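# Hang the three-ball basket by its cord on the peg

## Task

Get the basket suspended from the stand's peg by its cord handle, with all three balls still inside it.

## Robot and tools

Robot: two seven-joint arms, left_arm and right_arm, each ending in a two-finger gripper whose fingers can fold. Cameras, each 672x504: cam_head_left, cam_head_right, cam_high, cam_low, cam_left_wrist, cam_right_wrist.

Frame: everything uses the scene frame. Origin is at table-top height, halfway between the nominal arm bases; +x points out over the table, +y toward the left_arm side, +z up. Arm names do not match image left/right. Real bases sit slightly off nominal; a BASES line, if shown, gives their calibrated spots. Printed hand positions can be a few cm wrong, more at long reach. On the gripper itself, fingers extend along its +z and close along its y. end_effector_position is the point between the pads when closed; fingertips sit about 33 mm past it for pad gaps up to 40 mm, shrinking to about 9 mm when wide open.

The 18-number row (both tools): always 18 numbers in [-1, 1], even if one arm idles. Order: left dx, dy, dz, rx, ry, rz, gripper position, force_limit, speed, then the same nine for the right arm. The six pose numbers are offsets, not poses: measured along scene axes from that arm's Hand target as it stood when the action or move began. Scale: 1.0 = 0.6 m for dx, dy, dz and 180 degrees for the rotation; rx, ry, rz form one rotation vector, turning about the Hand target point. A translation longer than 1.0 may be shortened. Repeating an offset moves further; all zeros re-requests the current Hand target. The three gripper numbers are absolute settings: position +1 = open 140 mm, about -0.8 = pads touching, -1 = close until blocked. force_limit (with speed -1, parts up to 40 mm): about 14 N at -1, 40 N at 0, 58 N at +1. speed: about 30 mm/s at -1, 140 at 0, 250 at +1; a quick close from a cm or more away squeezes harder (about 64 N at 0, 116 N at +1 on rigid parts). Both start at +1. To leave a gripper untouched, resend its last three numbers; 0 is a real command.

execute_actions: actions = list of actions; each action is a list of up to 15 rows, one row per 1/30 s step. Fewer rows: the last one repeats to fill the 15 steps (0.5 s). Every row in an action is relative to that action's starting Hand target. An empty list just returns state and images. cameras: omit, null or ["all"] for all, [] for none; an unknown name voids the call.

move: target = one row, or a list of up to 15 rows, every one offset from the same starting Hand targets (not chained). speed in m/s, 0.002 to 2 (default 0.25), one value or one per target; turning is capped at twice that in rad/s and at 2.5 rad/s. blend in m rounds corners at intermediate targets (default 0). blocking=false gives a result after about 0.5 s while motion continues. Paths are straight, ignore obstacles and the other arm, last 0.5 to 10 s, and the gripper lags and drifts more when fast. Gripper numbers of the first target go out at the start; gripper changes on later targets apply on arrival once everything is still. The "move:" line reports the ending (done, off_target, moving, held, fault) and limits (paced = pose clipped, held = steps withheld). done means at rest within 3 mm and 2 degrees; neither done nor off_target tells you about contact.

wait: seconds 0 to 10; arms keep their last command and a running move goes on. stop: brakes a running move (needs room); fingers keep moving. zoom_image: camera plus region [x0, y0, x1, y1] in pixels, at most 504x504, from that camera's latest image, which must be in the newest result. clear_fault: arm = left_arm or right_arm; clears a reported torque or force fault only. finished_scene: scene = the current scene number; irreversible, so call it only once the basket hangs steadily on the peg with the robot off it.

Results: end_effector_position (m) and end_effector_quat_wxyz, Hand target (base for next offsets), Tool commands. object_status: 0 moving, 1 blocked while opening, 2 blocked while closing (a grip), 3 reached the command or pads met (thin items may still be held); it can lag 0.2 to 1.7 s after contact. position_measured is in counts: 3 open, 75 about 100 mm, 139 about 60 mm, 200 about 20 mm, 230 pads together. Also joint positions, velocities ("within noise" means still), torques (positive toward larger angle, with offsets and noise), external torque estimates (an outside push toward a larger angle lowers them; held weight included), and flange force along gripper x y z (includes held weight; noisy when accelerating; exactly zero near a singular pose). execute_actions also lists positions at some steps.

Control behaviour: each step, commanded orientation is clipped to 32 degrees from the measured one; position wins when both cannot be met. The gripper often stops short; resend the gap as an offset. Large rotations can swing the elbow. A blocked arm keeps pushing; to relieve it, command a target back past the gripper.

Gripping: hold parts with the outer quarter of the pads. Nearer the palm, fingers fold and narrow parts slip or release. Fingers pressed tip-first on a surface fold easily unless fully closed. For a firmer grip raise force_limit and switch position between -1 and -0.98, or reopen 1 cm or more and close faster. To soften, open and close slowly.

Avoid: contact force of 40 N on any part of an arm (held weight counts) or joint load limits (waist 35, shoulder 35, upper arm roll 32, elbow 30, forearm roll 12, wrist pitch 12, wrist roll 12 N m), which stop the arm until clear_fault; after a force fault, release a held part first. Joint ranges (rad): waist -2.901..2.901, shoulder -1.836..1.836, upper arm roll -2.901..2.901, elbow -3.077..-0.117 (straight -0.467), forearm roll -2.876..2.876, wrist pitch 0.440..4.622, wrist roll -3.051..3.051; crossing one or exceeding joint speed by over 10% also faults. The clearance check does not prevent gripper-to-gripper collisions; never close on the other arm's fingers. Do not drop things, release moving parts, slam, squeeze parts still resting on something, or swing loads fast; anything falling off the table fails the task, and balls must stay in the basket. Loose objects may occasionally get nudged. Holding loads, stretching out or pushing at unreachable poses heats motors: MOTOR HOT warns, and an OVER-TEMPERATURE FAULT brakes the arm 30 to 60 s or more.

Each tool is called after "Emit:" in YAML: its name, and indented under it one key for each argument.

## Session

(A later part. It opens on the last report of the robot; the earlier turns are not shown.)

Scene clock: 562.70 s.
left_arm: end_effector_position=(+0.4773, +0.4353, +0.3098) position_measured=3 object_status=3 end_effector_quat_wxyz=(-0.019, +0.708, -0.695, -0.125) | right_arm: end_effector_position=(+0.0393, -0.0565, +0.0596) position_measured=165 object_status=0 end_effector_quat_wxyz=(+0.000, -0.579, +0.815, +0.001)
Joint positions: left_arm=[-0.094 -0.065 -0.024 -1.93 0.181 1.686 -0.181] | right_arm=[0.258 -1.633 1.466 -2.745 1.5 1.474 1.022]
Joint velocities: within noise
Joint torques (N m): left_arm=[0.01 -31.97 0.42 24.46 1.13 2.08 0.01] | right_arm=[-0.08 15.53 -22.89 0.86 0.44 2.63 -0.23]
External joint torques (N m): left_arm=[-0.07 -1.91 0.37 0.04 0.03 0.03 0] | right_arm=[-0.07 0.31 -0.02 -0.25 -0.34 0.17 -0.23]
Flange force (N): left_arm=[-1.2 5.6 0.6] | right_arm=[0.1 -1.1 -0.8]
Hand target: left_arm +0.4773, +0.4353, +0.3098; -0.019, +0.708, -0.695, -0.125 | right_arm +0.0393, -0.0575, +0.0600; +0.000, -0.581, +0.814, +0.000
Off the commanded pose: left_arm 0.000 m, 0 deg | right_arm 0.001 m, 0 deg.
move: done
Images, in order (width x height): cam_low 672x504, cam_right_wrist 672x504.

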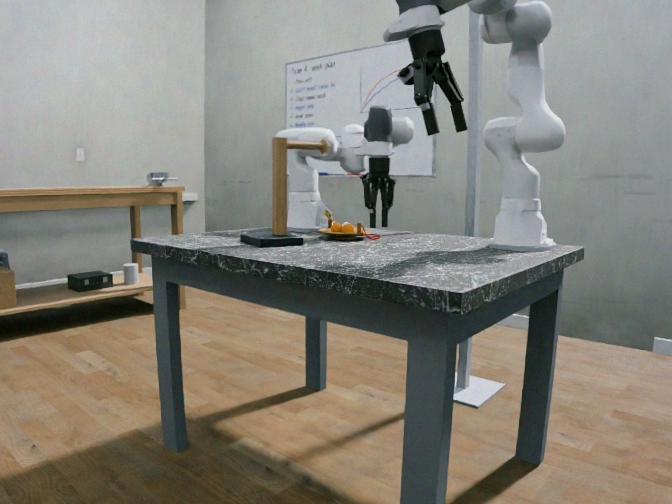

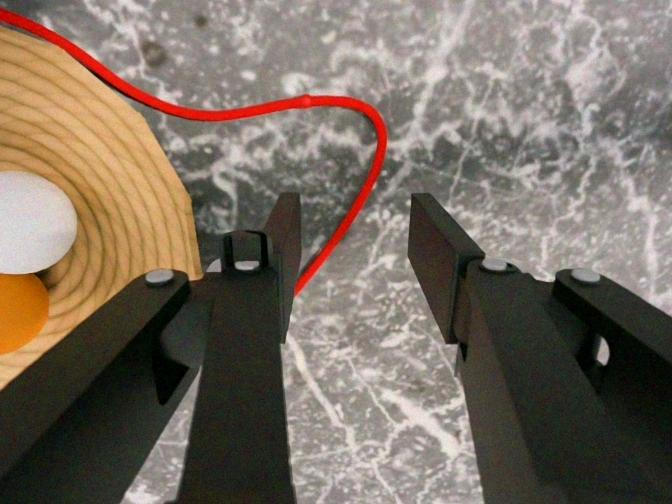

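Emit:
move:
  target:
    - [0,0,0,0,0,0,1,1,1,-0.0227,-0.0195,-0.0167,0,0,0,-0.29,-1,0]
  speed: [0.05]
  cameras: ["cam_right_wrist"]

Emit:
zoom_image:
  camera: "cam_right_wrist"
  region: [220, 60, 480, 300]

Scene clock: 611.37 s.
left_arm: end_effector_position=(+0.4773, +0.4353, +0.3098) position_measured=3 object_status=3 end_effector_quat_wxyz=(-0.019, +0.708, -0.695, -0.125) | right_arm: end_effector_position=(+0.0250, -0.0700, +0.0499) position_measured=165 object_status=3 end_effector_quat_wxyz=(-0.002, -0.583, +0.813, -0.001)
Joint positions: left_arm=[-0.094 -0.065 -0.024 -1.93 0.181 1.686 -0.181] | right_arm=[0.337 -1.638 1.495 -2.781 1.523 1.477 1.055]
Joint velocities: left_arm=[within noise] | right_arm=[0 0 0 0 0 0.001 0.007]
Joint torques (N m): left_arm=[-0.02 -32.02 0.44 24.4 1.12 2.06 -0.01] | right_arm=[-0.04 14.27 -21.48 0.34 1.34 2.92 0.13]
External joint torques (N m): left_arm=[0.02 -2.13 0.51 0.05 0.03 0.01 -0.02] | right_arm=[-0.05 -0.35 0.69 -0.19 0.58 0.47 0.13]
Flange force (N): left_arm=[-1.4 6.2 0.6] | right_arm=[0.3 0.1 4.8]
Hand target: left_arm +0.4773, +0.4353, +0.3098; -0.019, +0.708, -0.695, -0.125 | right_arm +0.0257, -0.0692, +0.0500; +0.000, -0.581, +0.814, +0.000
Off the commanded pose: left_arm 0.000 m, 0 deg | right_arm 0.001 m, 0 deg.
move: done
Images, in order (width x height): cam_right_wrist 672x504.

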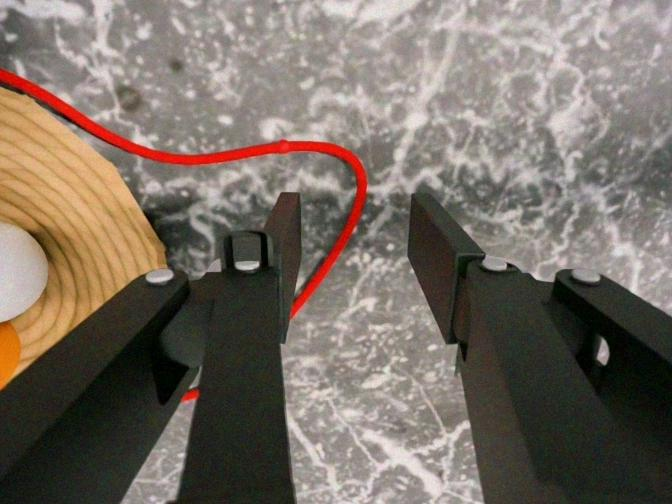

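Scaled by 1.938 from the camera's 672x504 image, which has a finer 960x720 frame.

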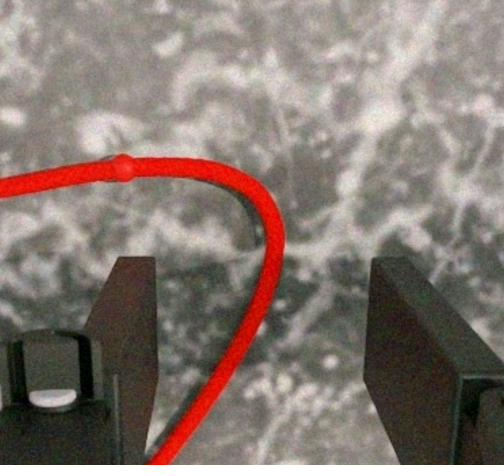

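Emit:
move:
  target:
    - [0,0,0,0,0,0,1,1,1,0,0,-0.0325,0,0,0,-0.29,-1,0]
  speed: [0.02]
  cameras: ["cam_right_wrist"]

Emit:
zoom_image:
  camera: "cam_right_wrist"
  region: [220, 60, 480, 300]

Scene clock: 626.87 s.
left_arm: end_effector_position=(+0.4773, +0.4353, +0.3098) position_measured=3 object_status=3 end_effector_quat_wxyz=(-0.019, +0.708, -0.695, -0.125) | right_arm: end_effector_position=(+0.0249, -0.0702, +0.0304) position_measured=165 object_status=3 end_effector_quat_wxyz=(-0.002, -0.582, +0.813, -0.001)
Joint positions: left_arm=[-0.094 -0.065 -0.024 -1.93 0.181 1.686 -0.181] | right_arm=[0.344 -1.64 1.562 -2.785 1.586 1.498 1.06]
Joint velocities: left_arm=[within noise] | right_arm=[0.001 0 0 -0.001 0.004 0.001 0.001]
Joint torques (N m): left_arm=[-0.02 -31.98 0.44 24.4 1.12 2.07 0] | right_arm=[-0.05 14.13 -21.45 -0.97 1.31 2.96 0.18]
External joint torques (N m): left_arm=[-0.13 -1.95 0.35 0.01 0.02 0.02 -0.01] | right_arm=[0.01 -0.39 0.77 -0.06 0.55 0.5 0.18]
Flange force (N): left_arm=[-1.1 5.8 0.6] | right_arm=[0.4 0.4 5.0]
Hand target: left_arm +0.4773, +0.4353, +0.3098; -0.019, +0.708, -0.695, -0.125 | right_arm +0.0257, -0.0692, +0.0305; +0.000, -0.581, +0.814, +0.000
Off the commanded pose: left_arm 0.000 m, 0 deg | right_arm 0.001 m, 0 deg.
move: done
Images, in order (width x height): cam_right_wrist 672x504.

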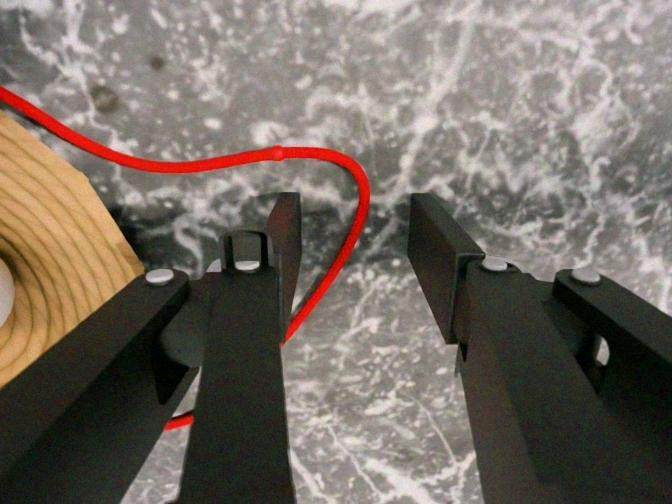

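Scaled by 1.938 from the camera's 672x504 image, which has a finer 960x720 frame.

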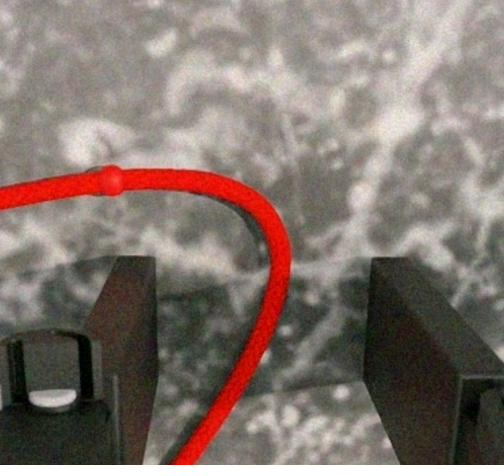

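Emit:
move:
  target:
    - [0,0,0,0,0,0,1,1,1,0,0,0,0,0,0,-1,-1,-1]
  speed: [0.02]
  cameras: ["cam_right_wrist"]

Emit:
zoom_image:
  camera: "cam_right_wrist"
  region: [220, 60, 480, 300]

Scene clock: 636.93 s.
left_arm: end_effector_position=(+0.4773, +0.4353, +0.3098) position_measured=3 object_status=3 end_effector_quat_wxyz=(-0.019, +0.708, -0.695, -0.125) | right_arm: end_effector_position=(+0.0251, -0.0700, +0.0304) position_measured=225 object_status=0 end_effector_quat_wxyz=(-0.002, -0.582, +0.813, -0.001)
Joint positions: left_arm=[-0.094 -0.065 -0.024 -1.93 0.181 1.686 -0.181] | right_arm=[0.344 -1.64 1.562 -2.785 1.586 1.499 1.061]
Joint velocities: within noise
Joint torques (N m): left_arm=[-0.01 -31.99 0.41 24.46 1.13 2.07 -0.03] | right_arm=[-0.1 14.17 -21.47 -0.83 1.31 2.87 0.14]
External joint torques (N m): left_arm=[-0.11 -1.9 0.34 0.01 0.04 0.01 -0.04] | right_arm=[-0.03 -0.31 0.69 0.09 0.55 0.42 0.14]
Flange force (N): left_arm=[-1.0 5.7 0.6] | right_arm=[-0.2 0.4 4.6]
Hand target: left_arm +0.4773, +0.4353, +0.3098; -0.019, +0.708, -0.695, -0.125 | right_arm +0.0257, -0.0692, +0.0305; +0.000, -0.581, +0.814, +0.000
Off the commanded pose: left_arm 0.000 m, 0 deg | right_arm 0.001 m, 0 deg.
move: done
Images, in order (width x height): cam_right_wrist 672x504.

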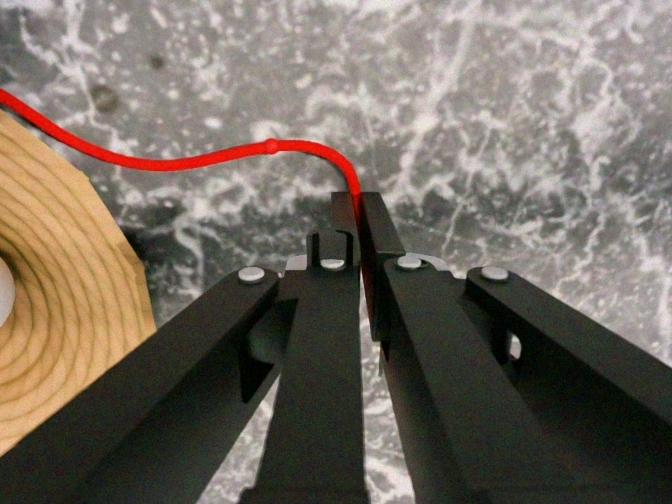

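Scaled by 1.938 from the camera's 672x504 image, which has a finer 960x720 frame.

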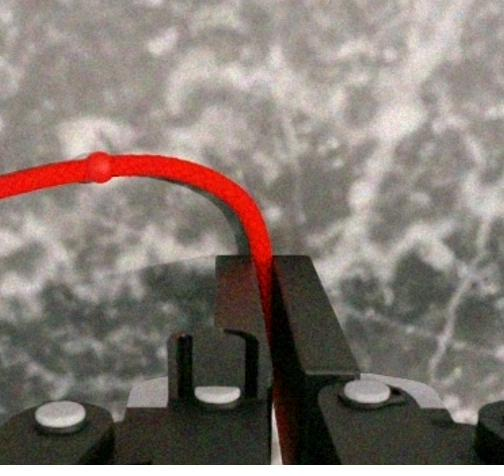

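Emit:
wait:
  seconds: 1.0
  cameras: []

Scene clock: 645.67 s.
left_arm: end_effector_position=(+0.4773, +0.4353, +0.3098) position_measured=3 object_status=3 end_effector_quat_wxyz=(-0.019, +0.708, -0.695, -0.125) | right_arm: end_effector_position=(+0.0251, -0.0700, +0.0304) position_measured=225 object_status=2 end_effector_quat_wxyz=(-0.002, -0.582, +0.813, -0.001)
Joint positions: left_arm=[-0.094 -0.065 -0.024 -1.93 0.181 1.686 -0.181] | right_arm=[0.344 -1.64 1.562 -2.785 1.586 1.499 1.061]
Joint velocities: within noise
Joint torques (N m): left_arm=[0 -31.97 0.46 24.39 1.14 2.06 -0.03] | right_arm=[-0.11 14.24 -21.53 -0.81 1.27 2.86 0.12]
External joint torques (N m): left_arm=[0.05 -2.11 0.54 0.06 0.06 0.01 -0.04] | right_arm=[-0.17 -0.28 0.66 -0.04 0.5 0.41 0.12]
Flange force (N): left_arm=[-1.5 6.1 0.6] | right_arm=[-0.4 0.0 4.3]
Hand target: left_arm +0.4773, +0.4353, +0.3098; -0.019, +0.708, -0.695, -0.125 | right_arm +0.0257, -0.0692, +0.0305; +0.000, -0.581, +0.814, +0.000
Tool commands: left_gripper/position=+1.0 left_gripper/force_limit=+1.0 left_gripper/speed=+1.0 right_gripper/position=-1.0 right_gripper/force_limit=-1.0 right_gripper/speed=-1.0
Off the commanded pose: left_arm 0.000 m, 0 deg | right_arm 0.001 m, 0 deg.
wait: 1.00 s; at rest from the start
No camera images: "cameras" was empty.

Emit:
move:
  target:
    - [0,0,0,0,0,0,1,1,1,-0.0167,0.0302,0.095,0,0,0,-1,-1,-1]
    - [0,0,0,0,0,0,1,1,1,0.0287,0.0192,0.2367,0,0,0,-1,-1,-1]
  speed: [0.07,0.07]
  blend: [0.02,0]
  cameras: ["cam_right_wrist","cam_low","cam_head_left"]

Emit:
zoom_image:
  camera: "cam_low"
  region: [280, 120, 440, 260]

Scene clock: 680.70 s.
left_arm: end_effector_position=(+0.4773, +0.4353, +0.3098) position_measured=3 object_status=3 end_effector_quat_wxyz=(-0.019, +0.708, -0.695, -0.125) | right_arm: end_effector_position=(+0.0435, -0.0571, +0.1720) position_measured=225 object_status=2 end_effector_quat_wxyz=(+0.001, -0.578, +0.816, +0.001)
Joint positions: left_arm=[-0.094 -0.065 -0.024 -1.93 0.181 1.686 -0.181] | right_arm=[0.183 -1.563 1.128 -2.648 1.173 1.375 1.005]
Joint velocities: left_arm=[within noise] | right_arm=[0.001 0.001 0 0.001 -0.002 -0.001 -0.008]
Joint torques (N m): left_arm=[-0.02 -32.01 0.43 24.45 1.13 2.08 -0.01] | right_arm=[-0.36 17.56 -22.51 8.04 0.44 2.51 -0.2]
External joint torques (N m): left_arm=[0.02 -2 0.49 0.03 0.04 0.02 -0.02] | right_arm=[-0.26 1 0.06 0.28 -0.31 0.04 -0.2]
Flange force (N): left_arm=[-1.4 5.9 0.7] | right_arm=[-3.0 -1.3 -1.8]
Hand target: left_arm +0.4773, +0.4353, +0.3098; -0.019, +0.708, -0.695, -0.125 | right_arm +0.0429, -0.0577, +0.1725; +0.000, -0.581, +0.814, +0.000
Off the commanded pose: left_arm 0.000 m, 0 deg | right_arm 0.001 m, 0 deg.
move: done
Images, in order (width x height): cam_head_left 672x504, cam_low 672x504, cam_right_wrist 672x504.

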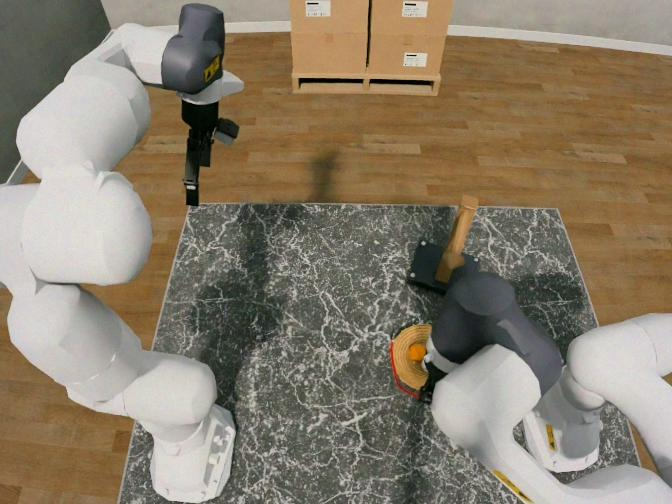

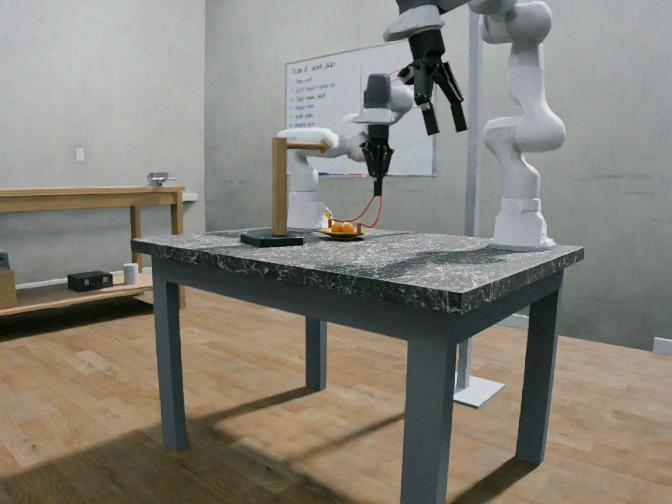

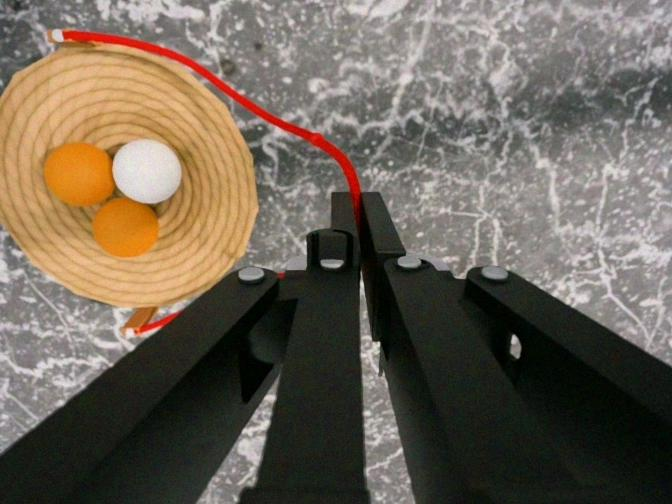

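Scaled by 3.150 from the camera's 672x504 image, which has a finer 960x720 frame.

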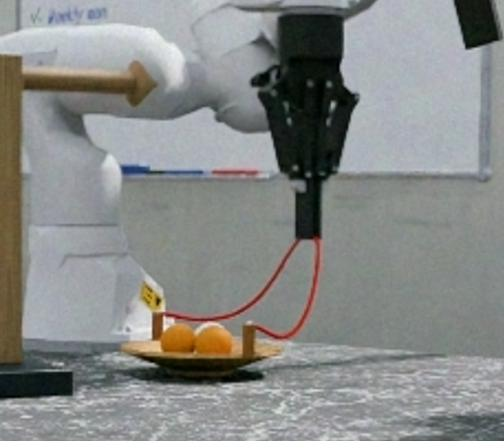

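Emit:
move:
  target:
    - [0,0,0,0,0,0,1,1,1,0.1052,-0.0257,0.0917,0,0,0,-1,-1,-1]
    - [0,0,0,0,0,0,1,1,1,0.2428,-0.0592,0.1167,0,0,0,-1,-1,-1]
  speed: [0.07,0.07]
  blend: [0.02,0]
  cameras: ["cam_right_wrist","cam_low","cam_head_left","cam_high"]

Emit:
zoom_image:
  camera: "cam_low"
  region: [260, 100, 420, 260]

Scene clock: 693.63 s.
left_arm: end_effector_position=(+0.4773, +0.4353, +0.3098) position_measured=3 object_status=3 end_effector_quat_wxyz=(-0.019, +0.708, -0.695, -0.125) | right_arm: end_effector_position=(+0.1873, -0.0933, +0.2415) position_measured=225 object_status=2 end_effector_quat_wxyz=(-0.002, -0.578, +0.816, +0.001)
Joint positions: left_arm=[-0.094 -0.065 -0.024 -1.93 0.181 1.686 -0.181] | right_arm=[-0.135 -1.304 0.934 -2.577 0.893 1.483 0.681]
Joint velocities: left_arm=[within noise] | right_arm=[0 -0.001 -0.001 -0.001 -0.001 0 -0.006]
Joint torques (N m): left_arm=[-0.02 -32.02 0.48 24.49 1.13 2.07 -0.02] | right_arm=[-0.39 14.01 -20.25 14.23 0.4 2.99 -0.22]
External joint torques (N m): left_arm=[0.02 -1.87 0.55 -0.01 0.03 0.01 -0.03] | right_arm=[-0.39 0.78 0.24 -0.13 -0.35 0.5 -0.22]
Flange force (N): left_arm=[-1.4 5.6 0.7] | right_arm=[-2.2 -3.2 0.3]
Hand target: left_arm +0.4773, +0.4353, +0.3098; -0.019, +0.708, -0.695, -0.125 | right_arm +0.1886, -0.0932, +0.2425; +0.000, -0.581, +0.814, +0.000
Off the commanded pose: left_arm 0.000 m, 0 deg | right_arm 0.002 m, 0 deg.
move: done
Images, in order (width x height): cam_head_left 672x504, cam_high 672x504, cam_low 672x504, cam_right_wrist 672x504.

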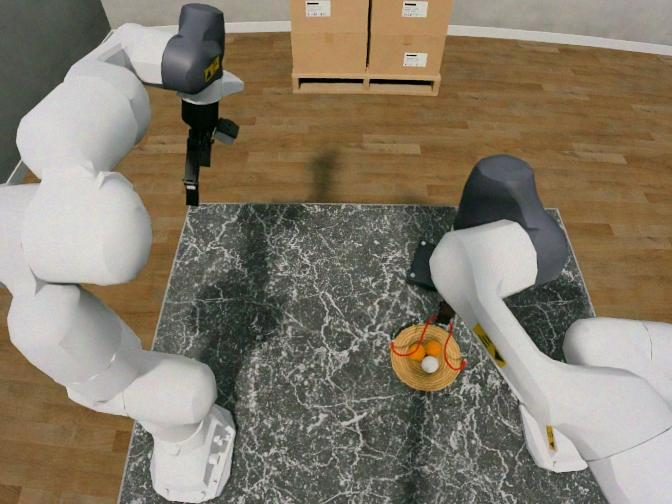

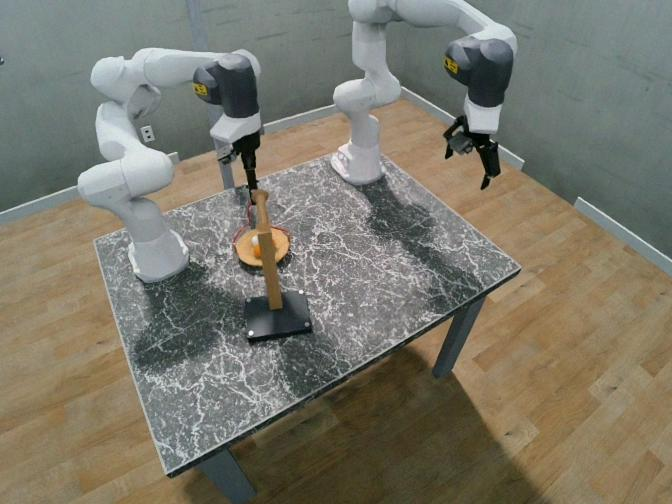

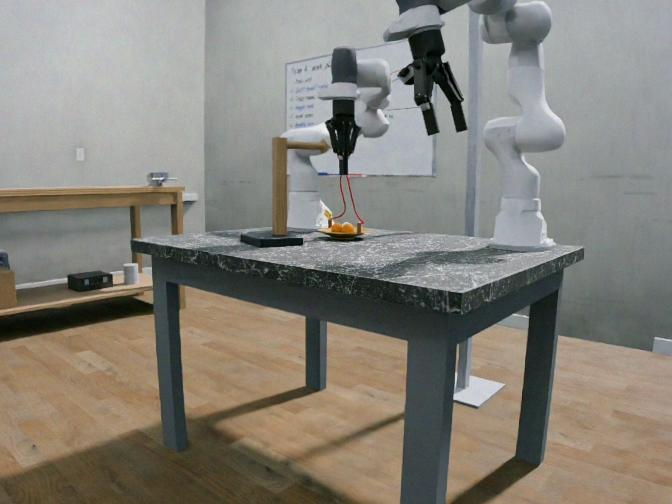

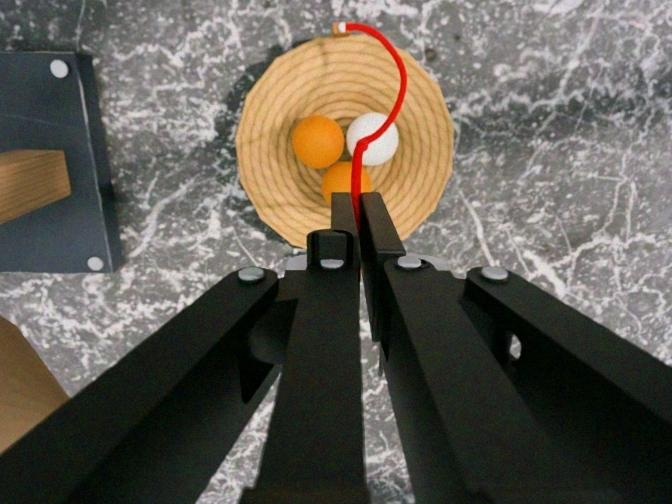

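Scaled by 3.150 from the camera's 672x504 image, which has a finer 960x720 frame.

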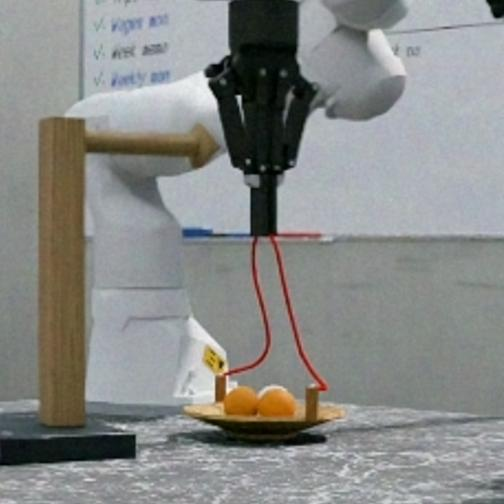

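Emit:
move:
  target:
    - [0,0,0,0,0,0,1,1,1,0,-0.022,0.0325,0,0,0,-1,-1,-1]
  speed: [0.04]
  cameras: ["cam_right_wrist","cam_low","cam_head_left"]

Emit:
zoom_image:
  camera: "cam_low"
  region: [260, 100, 420, 260]

Scene clock: 708.70 s.
left_arm: end_effector_position=(+0.4773, +0.4353, +0.3098) position_measured=3 object_status=3 end_effector_quat_wxyz=(-0.019, +0.708, -0.695, -0.125) | right_arm: end_effector_position=(+0.1896, -0.1058, +0.2616) position_measured=225 object_status=2 end_effector_quat_wxyz=(+0.002, -0.578, +0.816, +0.000)
Joint positions: left_arm=[-0.094 -0.065 -0.024 -1.93 0.181 1.686 -0.181] | right_arm=[-0.129 -1.303 0.869 -2.569 0.837 1.459 0.671]
Joint velocities: left_arm=[within noise] | right_arm=[0.001 0 0 0.002 -0.005 -0.002 -0.003]
Joint torques (N m): left_arm=[-0.02 -32.03 0.44 24.43 1.12 2.07 -0.02] | right_arm=[-0.26 13.95 -19.45 14.99 0.42 2.31 -0.18]
External joint torques (N m): left_arm=[0.03 -2.06 0.52 0.05 0.04 0.01 -0.03] | right_arm=[-0.28 0.98 0.12 -0.16 -0.32 -0.19 -0.18]
Flange force (N): left_arm=[-1.4 6.0 0.6] | right_arm=[-1.5 -2.4 -1.1]
Hand target: left_arm +0.4773, +0.4353, +0.3098; -0.019, +0.708, -0.695, -0.125 | right_arm +0.1886, -0.1064, +0.2620; +0.000, -0.581, +0.814, +0.000
Off the commanded pose: left_arm 0.000 m, 0 deg | right_arm 0.001 m, 0 deg.
move: done
Images, in order (width x height): cam_head_left 672x504, cam_low 672x504, cam_right_wrist 672x504.

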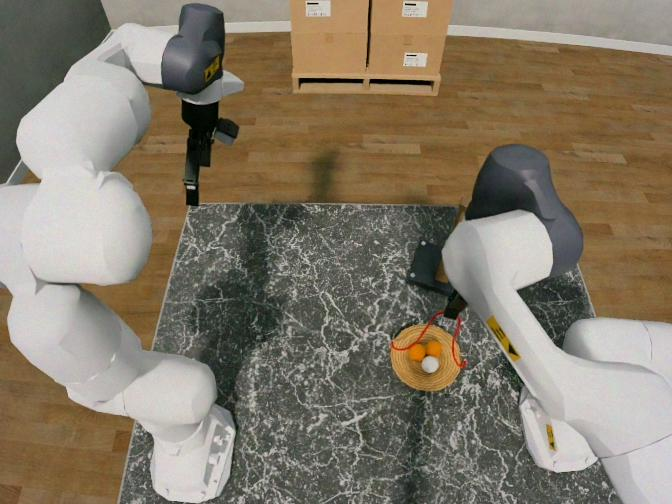

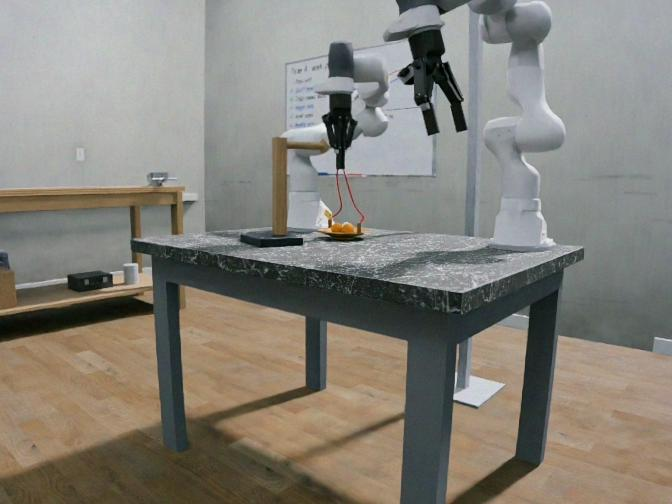

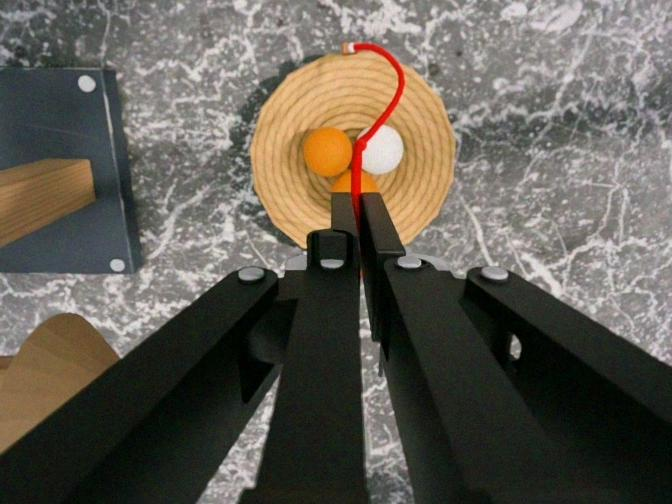

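Scaled by 3.150 from the camera's 672x504 image, which has a finer 960x720 frame.

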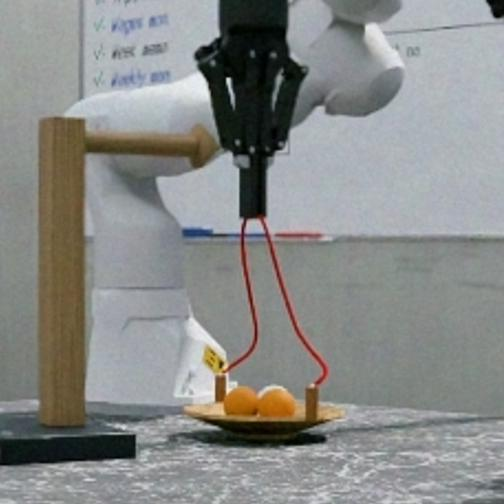

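Emit:
move:
  target:
    - [0,0,0,0,0,0,1,1,1,0,0,0.025,0,0,0,-1,-1,-1]
  speed: [0.02]
  cameras: ["cam_right_wrist","cam_low","cam_head_left"]

Emit:
zoom_image:
  camera: "cam_low"
  region: [260, 100, 420, 260]

Scene clock: 759.70 s.
left_arm: end_effector_position=(+0.4773, +0.4353, +0.3098) position_measured=3 object_status=3 end_effector_quat_wxyz=(-0.019, +0.708, -0.695, -0.125) | right_arm: end_effector_position=(+0.1889, -0.1054, +0.2766) position_measured=225 object_status=2 end_effector_quat_wxyz=(+0.002, -0.581, +0.814, +0.000)
Joint positions: left_arm=[-0.094 -0.065 -0.024 -1.93 0.181 1.686 -0.181] | right_arm=[-0.133 -1.289 0.841 -2.537 0.809 1.438 0.67]
Joint velocities: left_arm=[within noise] | right_arm=[0 0.001 -0.001 0.001 -0.002 -0.005 0]
Joint torques (N m): left_arm=[-0.01 -32.02 0.41 24.49 1.14 2.07 -0.02] | right_arm=[-0.72 13.79 -19.23 15.31 0.42 2.46 0.01]
External joint torques (N m): left_arm=[-0.09 -2.05 0.36 0.11 0.04 0.02 -0.03] | right_arm=[-0.72 0.83 0.21 -0.21 -0.33 -0.05 0.01]
Flange force (N): left_arm=[-1.1 5.8 0.4] | right_arm=[-2.3 -2.8 -0.9]
Hand target: left_arm +0.4773, +0.4353, +0.3098; -0.019, +0.708, -0.695, -0.125 | right_arm +0.1886, -0.1064, +0.2770; +0.000, -0.581, +0.814, +0.000
Off the commanded pose: left_arm 0.000 m, 0 deg | right_arm 0.001 m, 0 deg.
move: done
Images, in order (width x height): cam_head_left 672x504, cam_low 672x504, cam_right_wrist 672x504.

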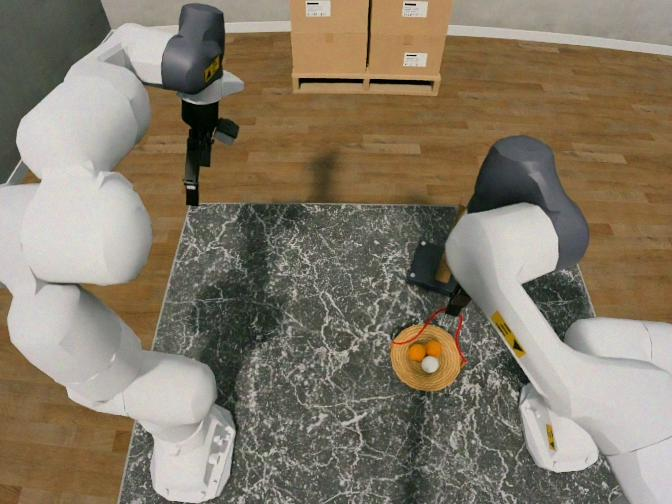

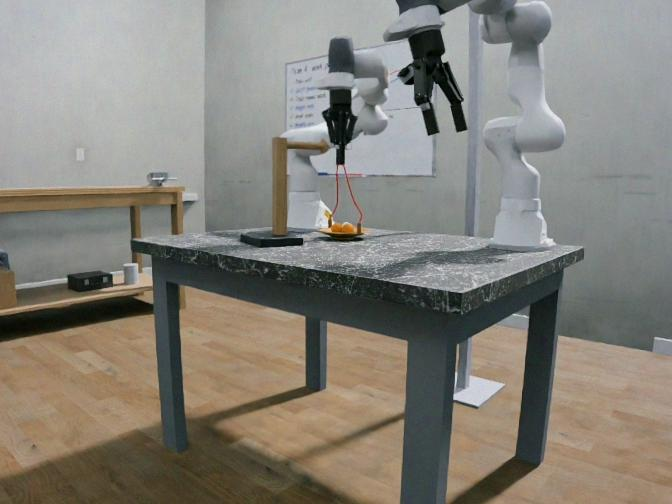

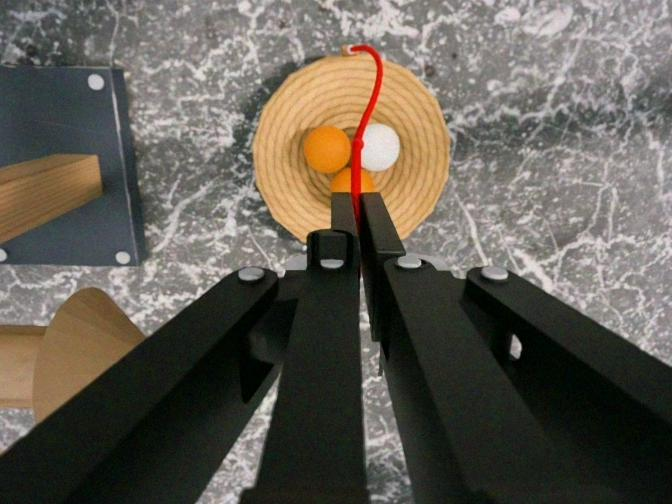

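Scaled by 3.150 from the camera's 672x504 image, which has a finer 960x720 frame.

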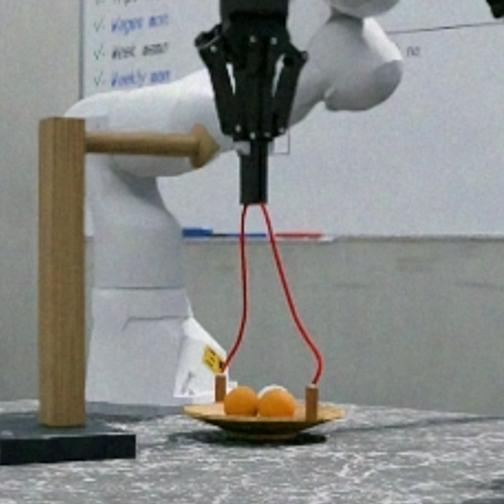

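Emit:
move:
  target:
    - [0,0,0,0,0,0,1,1,1,0,0,0.02,0,0,0,-1,-1,-1]
  speed: [0.02]
  cameras: ["cam_right_wrist","cam_low","cam_head_left"]

Emit:
zoom_image:
  camera: "cam_low"
  region: [260, 100, 420, 260]

Scene clock: 811.33 s.
left_arm: end_effector_position=(+0.4773, +0.4353, +0.3098) position_measured=3 object_status=3 end_effector_quat_wxyz=(-0.019, +0.708, -0.695, -0.125) | right_arm: end_effector_position=(+0.1888, -0.1056, +0.2884) position_measured=225 object_status=2 end_effector_quat_wxyz=(+0.001, -0.582, +0.813, +0.000)
Joint positions: left_arm=[-0.094 -0.065 -0.024 -1.93 0.181 1.686 -0.181] | right_arm=[-0.141 -1.28 0.821 -2.511 0.79 1.418 0.67]
Joint velocities: left_arm=[within noise] | right_arm=[-0.001 -0.001 -0.001 0.001 -0.001 -0.004 -0.002]
Joint torques (N m): left_arm=[0.03 -31.98 0.45 24.43 1.14 2.07 -0.01] | right_arm=[-0.79 13.76 -19.24 15.48 0.4 2.48 0.1]
External joint torques (N m): left_arm=[-0.07 -2.04 0.38 0.08 0.04 0.02 -0.02] | right_arm=[-0.8 0.76 0 -0.15 -0.34 -0.01 0.1]
Flange force (N): left_arm=[-1.2 5.9 0.5] | right_arm=[-2.0 -2.7 -1.4]
Hand target: left_arm +0.4773, +0.4353, +0.3098; -0.019, +0.708, -0.695, -0.125 | right_arm +0.1886, -0.1064, +0.2890; +0.000, -0.581, +0.814, +0.000
Off the commanded pose: left_arm 0.000 m, 0 deg | right_arm 0.001 m, 0 deg.
move: done
Images, in order (width x height): cam_head_left 672x504, cam_low 672x504, cam_right_wrist 672x504.

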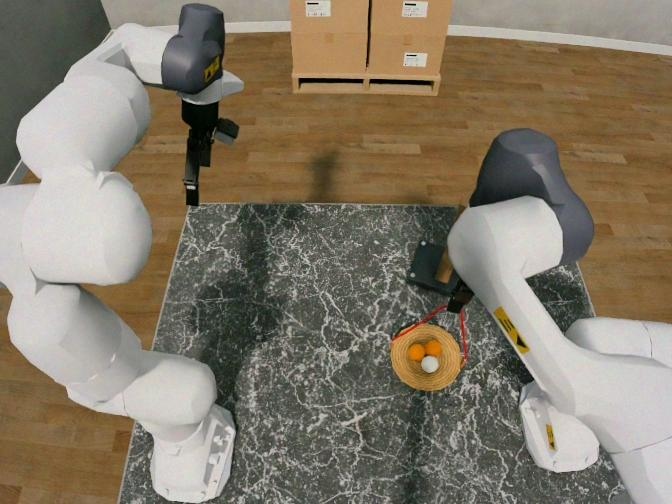

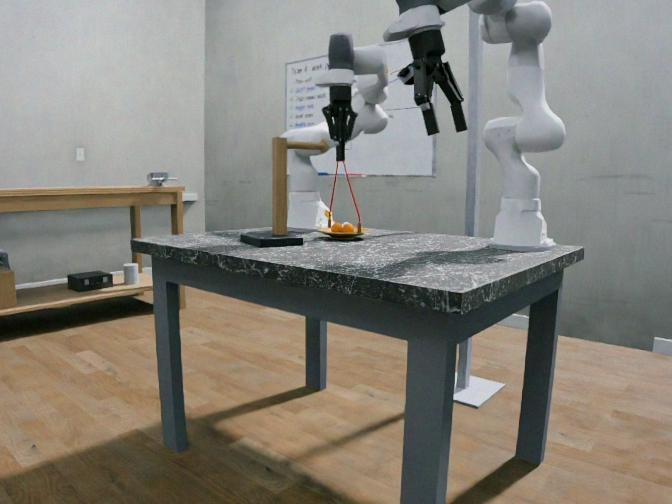

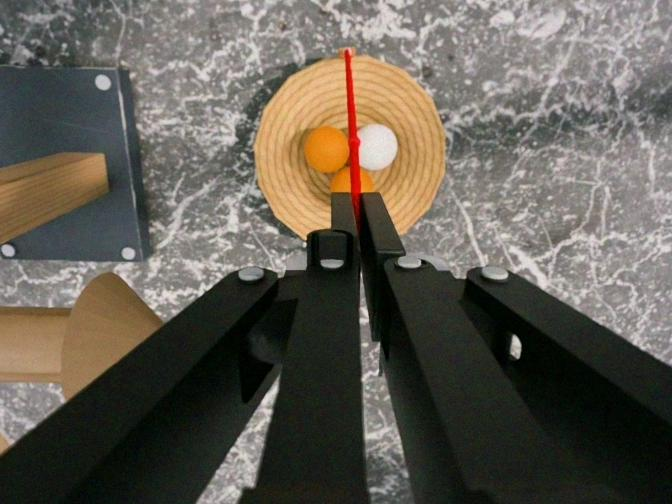

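Scaled by 3.150 from the camera's 672x504 image, which has a finer 960x720 frame.

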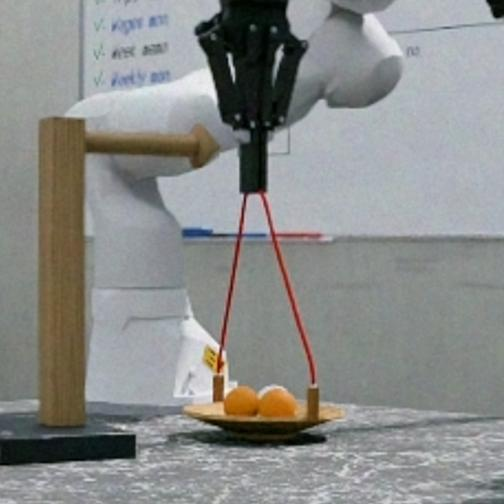

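Emit:
move:
  target:
    - [0,0,0,0,0,0,1,1,1,0,0,0.01,0,0,0,-1,-1,-1]
  speed: [0.01]
  cameras: ["cam_right_wrist","cam_low"]

Emit:
zoom_image:
  camera: "cam_low"
  region: [260, 100, 420, 260]

Scene clock: 820.97 s.
left_arm: end_effector_position=(+0.4773, +0.4353, +0.3098) position_measured=3 object_status=3 end_effector_quat_wxyz=(-0.019, +0.708, -0.695, -0.125) | right_arm: end_effector_position=(+0.1886, -0.1057, +0.2940) position_measured=225 object_status=2 end_effector_quat_wxyz=(+0.001, -0.582, +0.813, +0.000)
Joint positions: left_arm=[-0.094 -0.065 -0.024 -1.93 0.181 1.686 -0.181] | right_arm=[-0.148 -1.278 0.812 -2.497 0.782 1.406 0.67]
Joint velocities: left_arm=[within noise] | right_arm=[-0.001 -0.001 0 0 -0.001 -0.005 0]
Joint torques (N m): left_arm=[-0.03 -31.97 0.4 24.44 1.13 2.08 0.03] | right_arm=[-1.15 13.68 -19.47 16.17 0.43 2.52 0.05]
External joint torques (N m): left_arm=[-0.06 -1.98 0.4 0.04 0.04 0.03 0.02] | right_arm=[-1.16 0.61 -0.22 0.52 -0.31 0.02 0.05]
Flange force (N): left_arm=[-1.3 5.8 0.6] | right_arm=[-3.4 -3.2 -3.3]
Hand target: left_arm +0.4773, +0.4353, +0.3098; -0.019, +0.708, -0.695, -0.125 | right_arm +0.1886, -0.1064, +0.2950; +0.000, -0.581, +0.814, +0.000
Off the commanded pose: left_arm 0.000 m, 0 deg | right_arm 0.001 m, 0 deg.
move: done
Images, in order (width x height): cam_low 672x504, cam_right_wrist 672x504.

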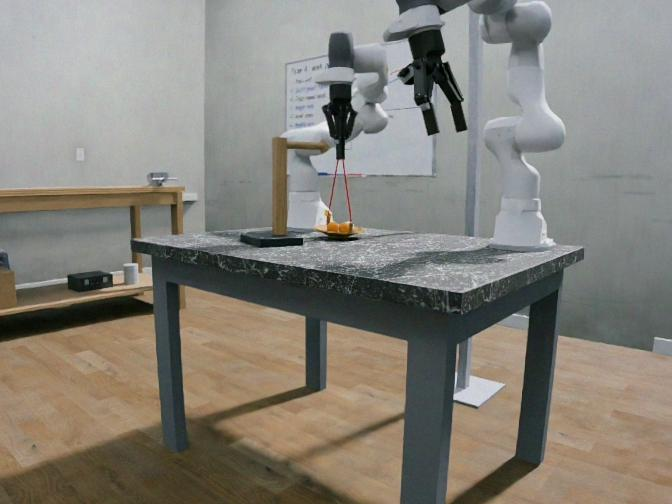

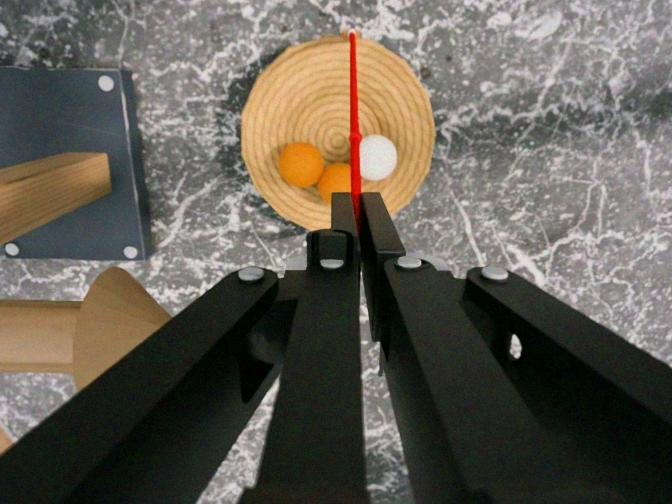

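Scaled by 3.150 from the camera's 672x504 image, which has a finer 960x720 frame.

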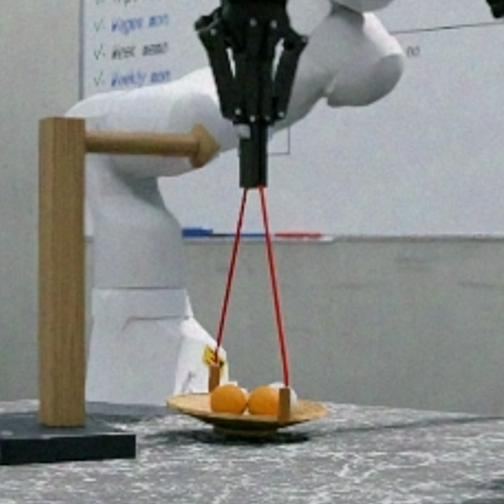

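Emit:
zoom_image:
  camera: "cam_low"
  region: [300, 190, 380, 250]

Emit:
execute_actions:
  actions: []
  cameras: ["cam_head_left","cam_head_right","cam_high","cam_right_wrist"]

Emit:
zoom_image:
  camera: "cam_head_left"
  region: [370, 280, 500, 410]

Scaled by 6.300 from the camera's 672x504 image, which has a finer 960x720 frame.

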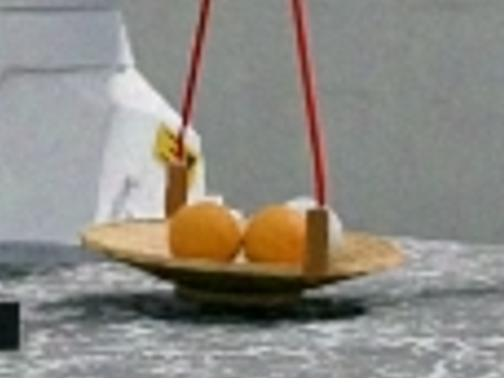

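Scene clock: 864.30 s.
left_arm: end_effector_position=(+0.4773, +0.4353, +0.3098) position_measured=3 object_status=3 end_effector_quat_wxyz=(-0.019, +0.708, -0.695, -0.125) | right_arm: end_effector_position=(+0.1883, -0.1059, +0.2942) position_measured=225 object_status=2 end_effector_quat_wxyz=(+0.000, -0.582, +0.813, +0.000)
Joint positions: left_arm=[-0.094 -0.065 -0.024 -1.93 0.181 1.686 -0.181] | right_arm=[-0.148 -1.277 0.811 -2.496 0.782 1.405 0.67]
Joint velocities: within noise
Joint torques (N m): left_arm=[-0.03 -31.99 0.46 24.43 1.12 2.07 -0.02] | right_arm=[-0.69 13.54 -19.3 15.49 0.52 2.68 0.07]
External joint torques (N m): left_arm=[-0.05 -1.91 0.47 -0.03 0.03 0.01 -0.03] | right_arm=[-0.65 0.4 -0.03 -0.15 -0.21 0.18 0.07]
Flange force (N): left_arm=[-1.2 5.8 0.8] | right_arm=[-1.3 -2.0 -0.6]
Hand target: left_arm +0.4773, +0.4353, +0.3098; -0.019, +0.708, -0.695, -0.125 | right_arm +0.1886, -0.1064, +0.2950; +0.000, -0.581, +0.814, +0.000
Tool commands: left_gripper/position=+1.0 left_gripper/force_limit=+1.0 left_gripper/speed=+1.0 right_gripper/position=-1.0 right_gripper/force_limit=-1.0 right_gripper/speed=-1.0
Off the commanded pose: left_arm 0.000 m, 0 deg | right_arm 0.001 m, 0 deg.
Images, in order (width x height): cam_head_left 672x504, cam_head_right 672x504, cam_high 672x504, cam_right_wrist 672x504.

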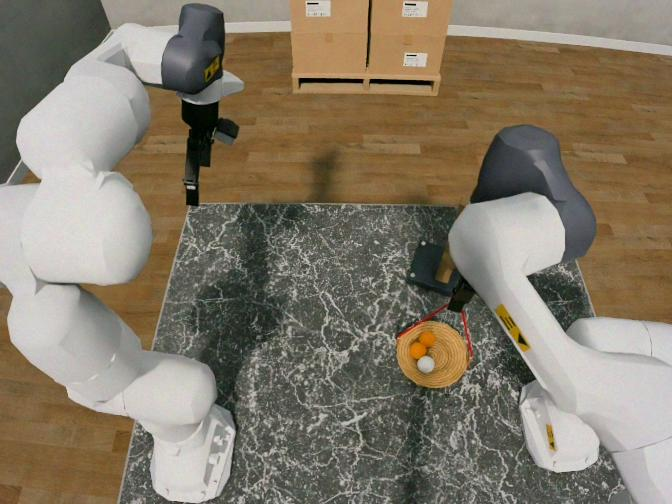

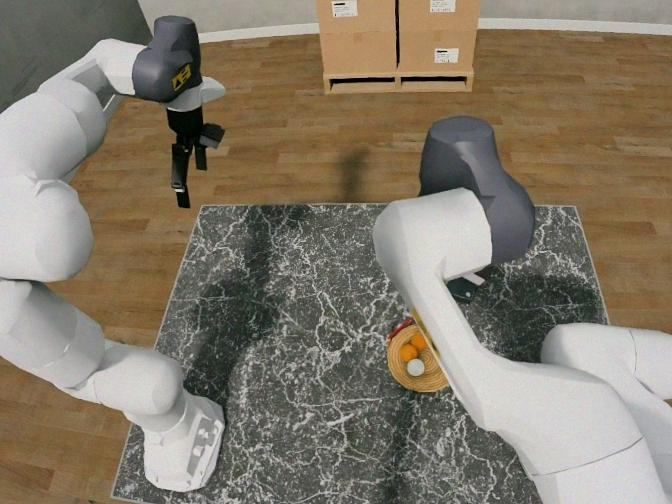

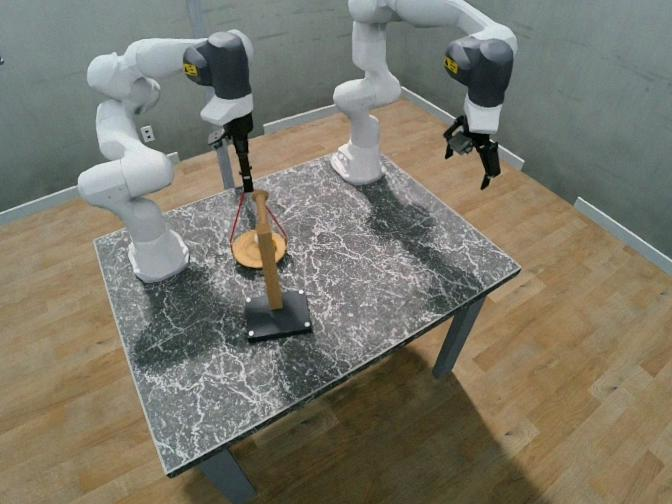

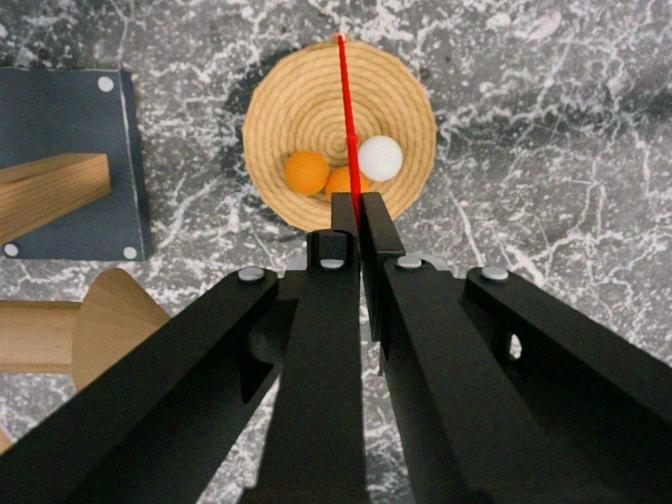

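Scaled by 3.877 from the camera's 672x504 image, which has a finer 960x720 frame.

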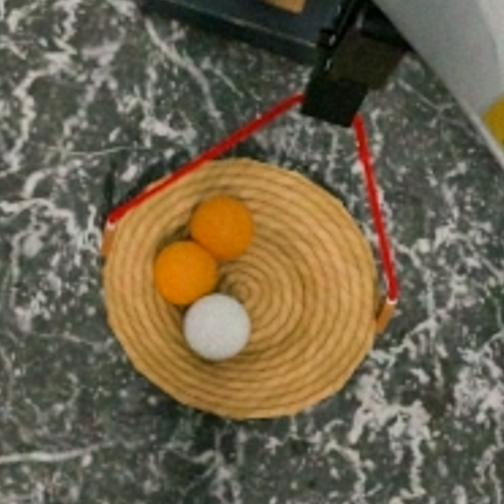

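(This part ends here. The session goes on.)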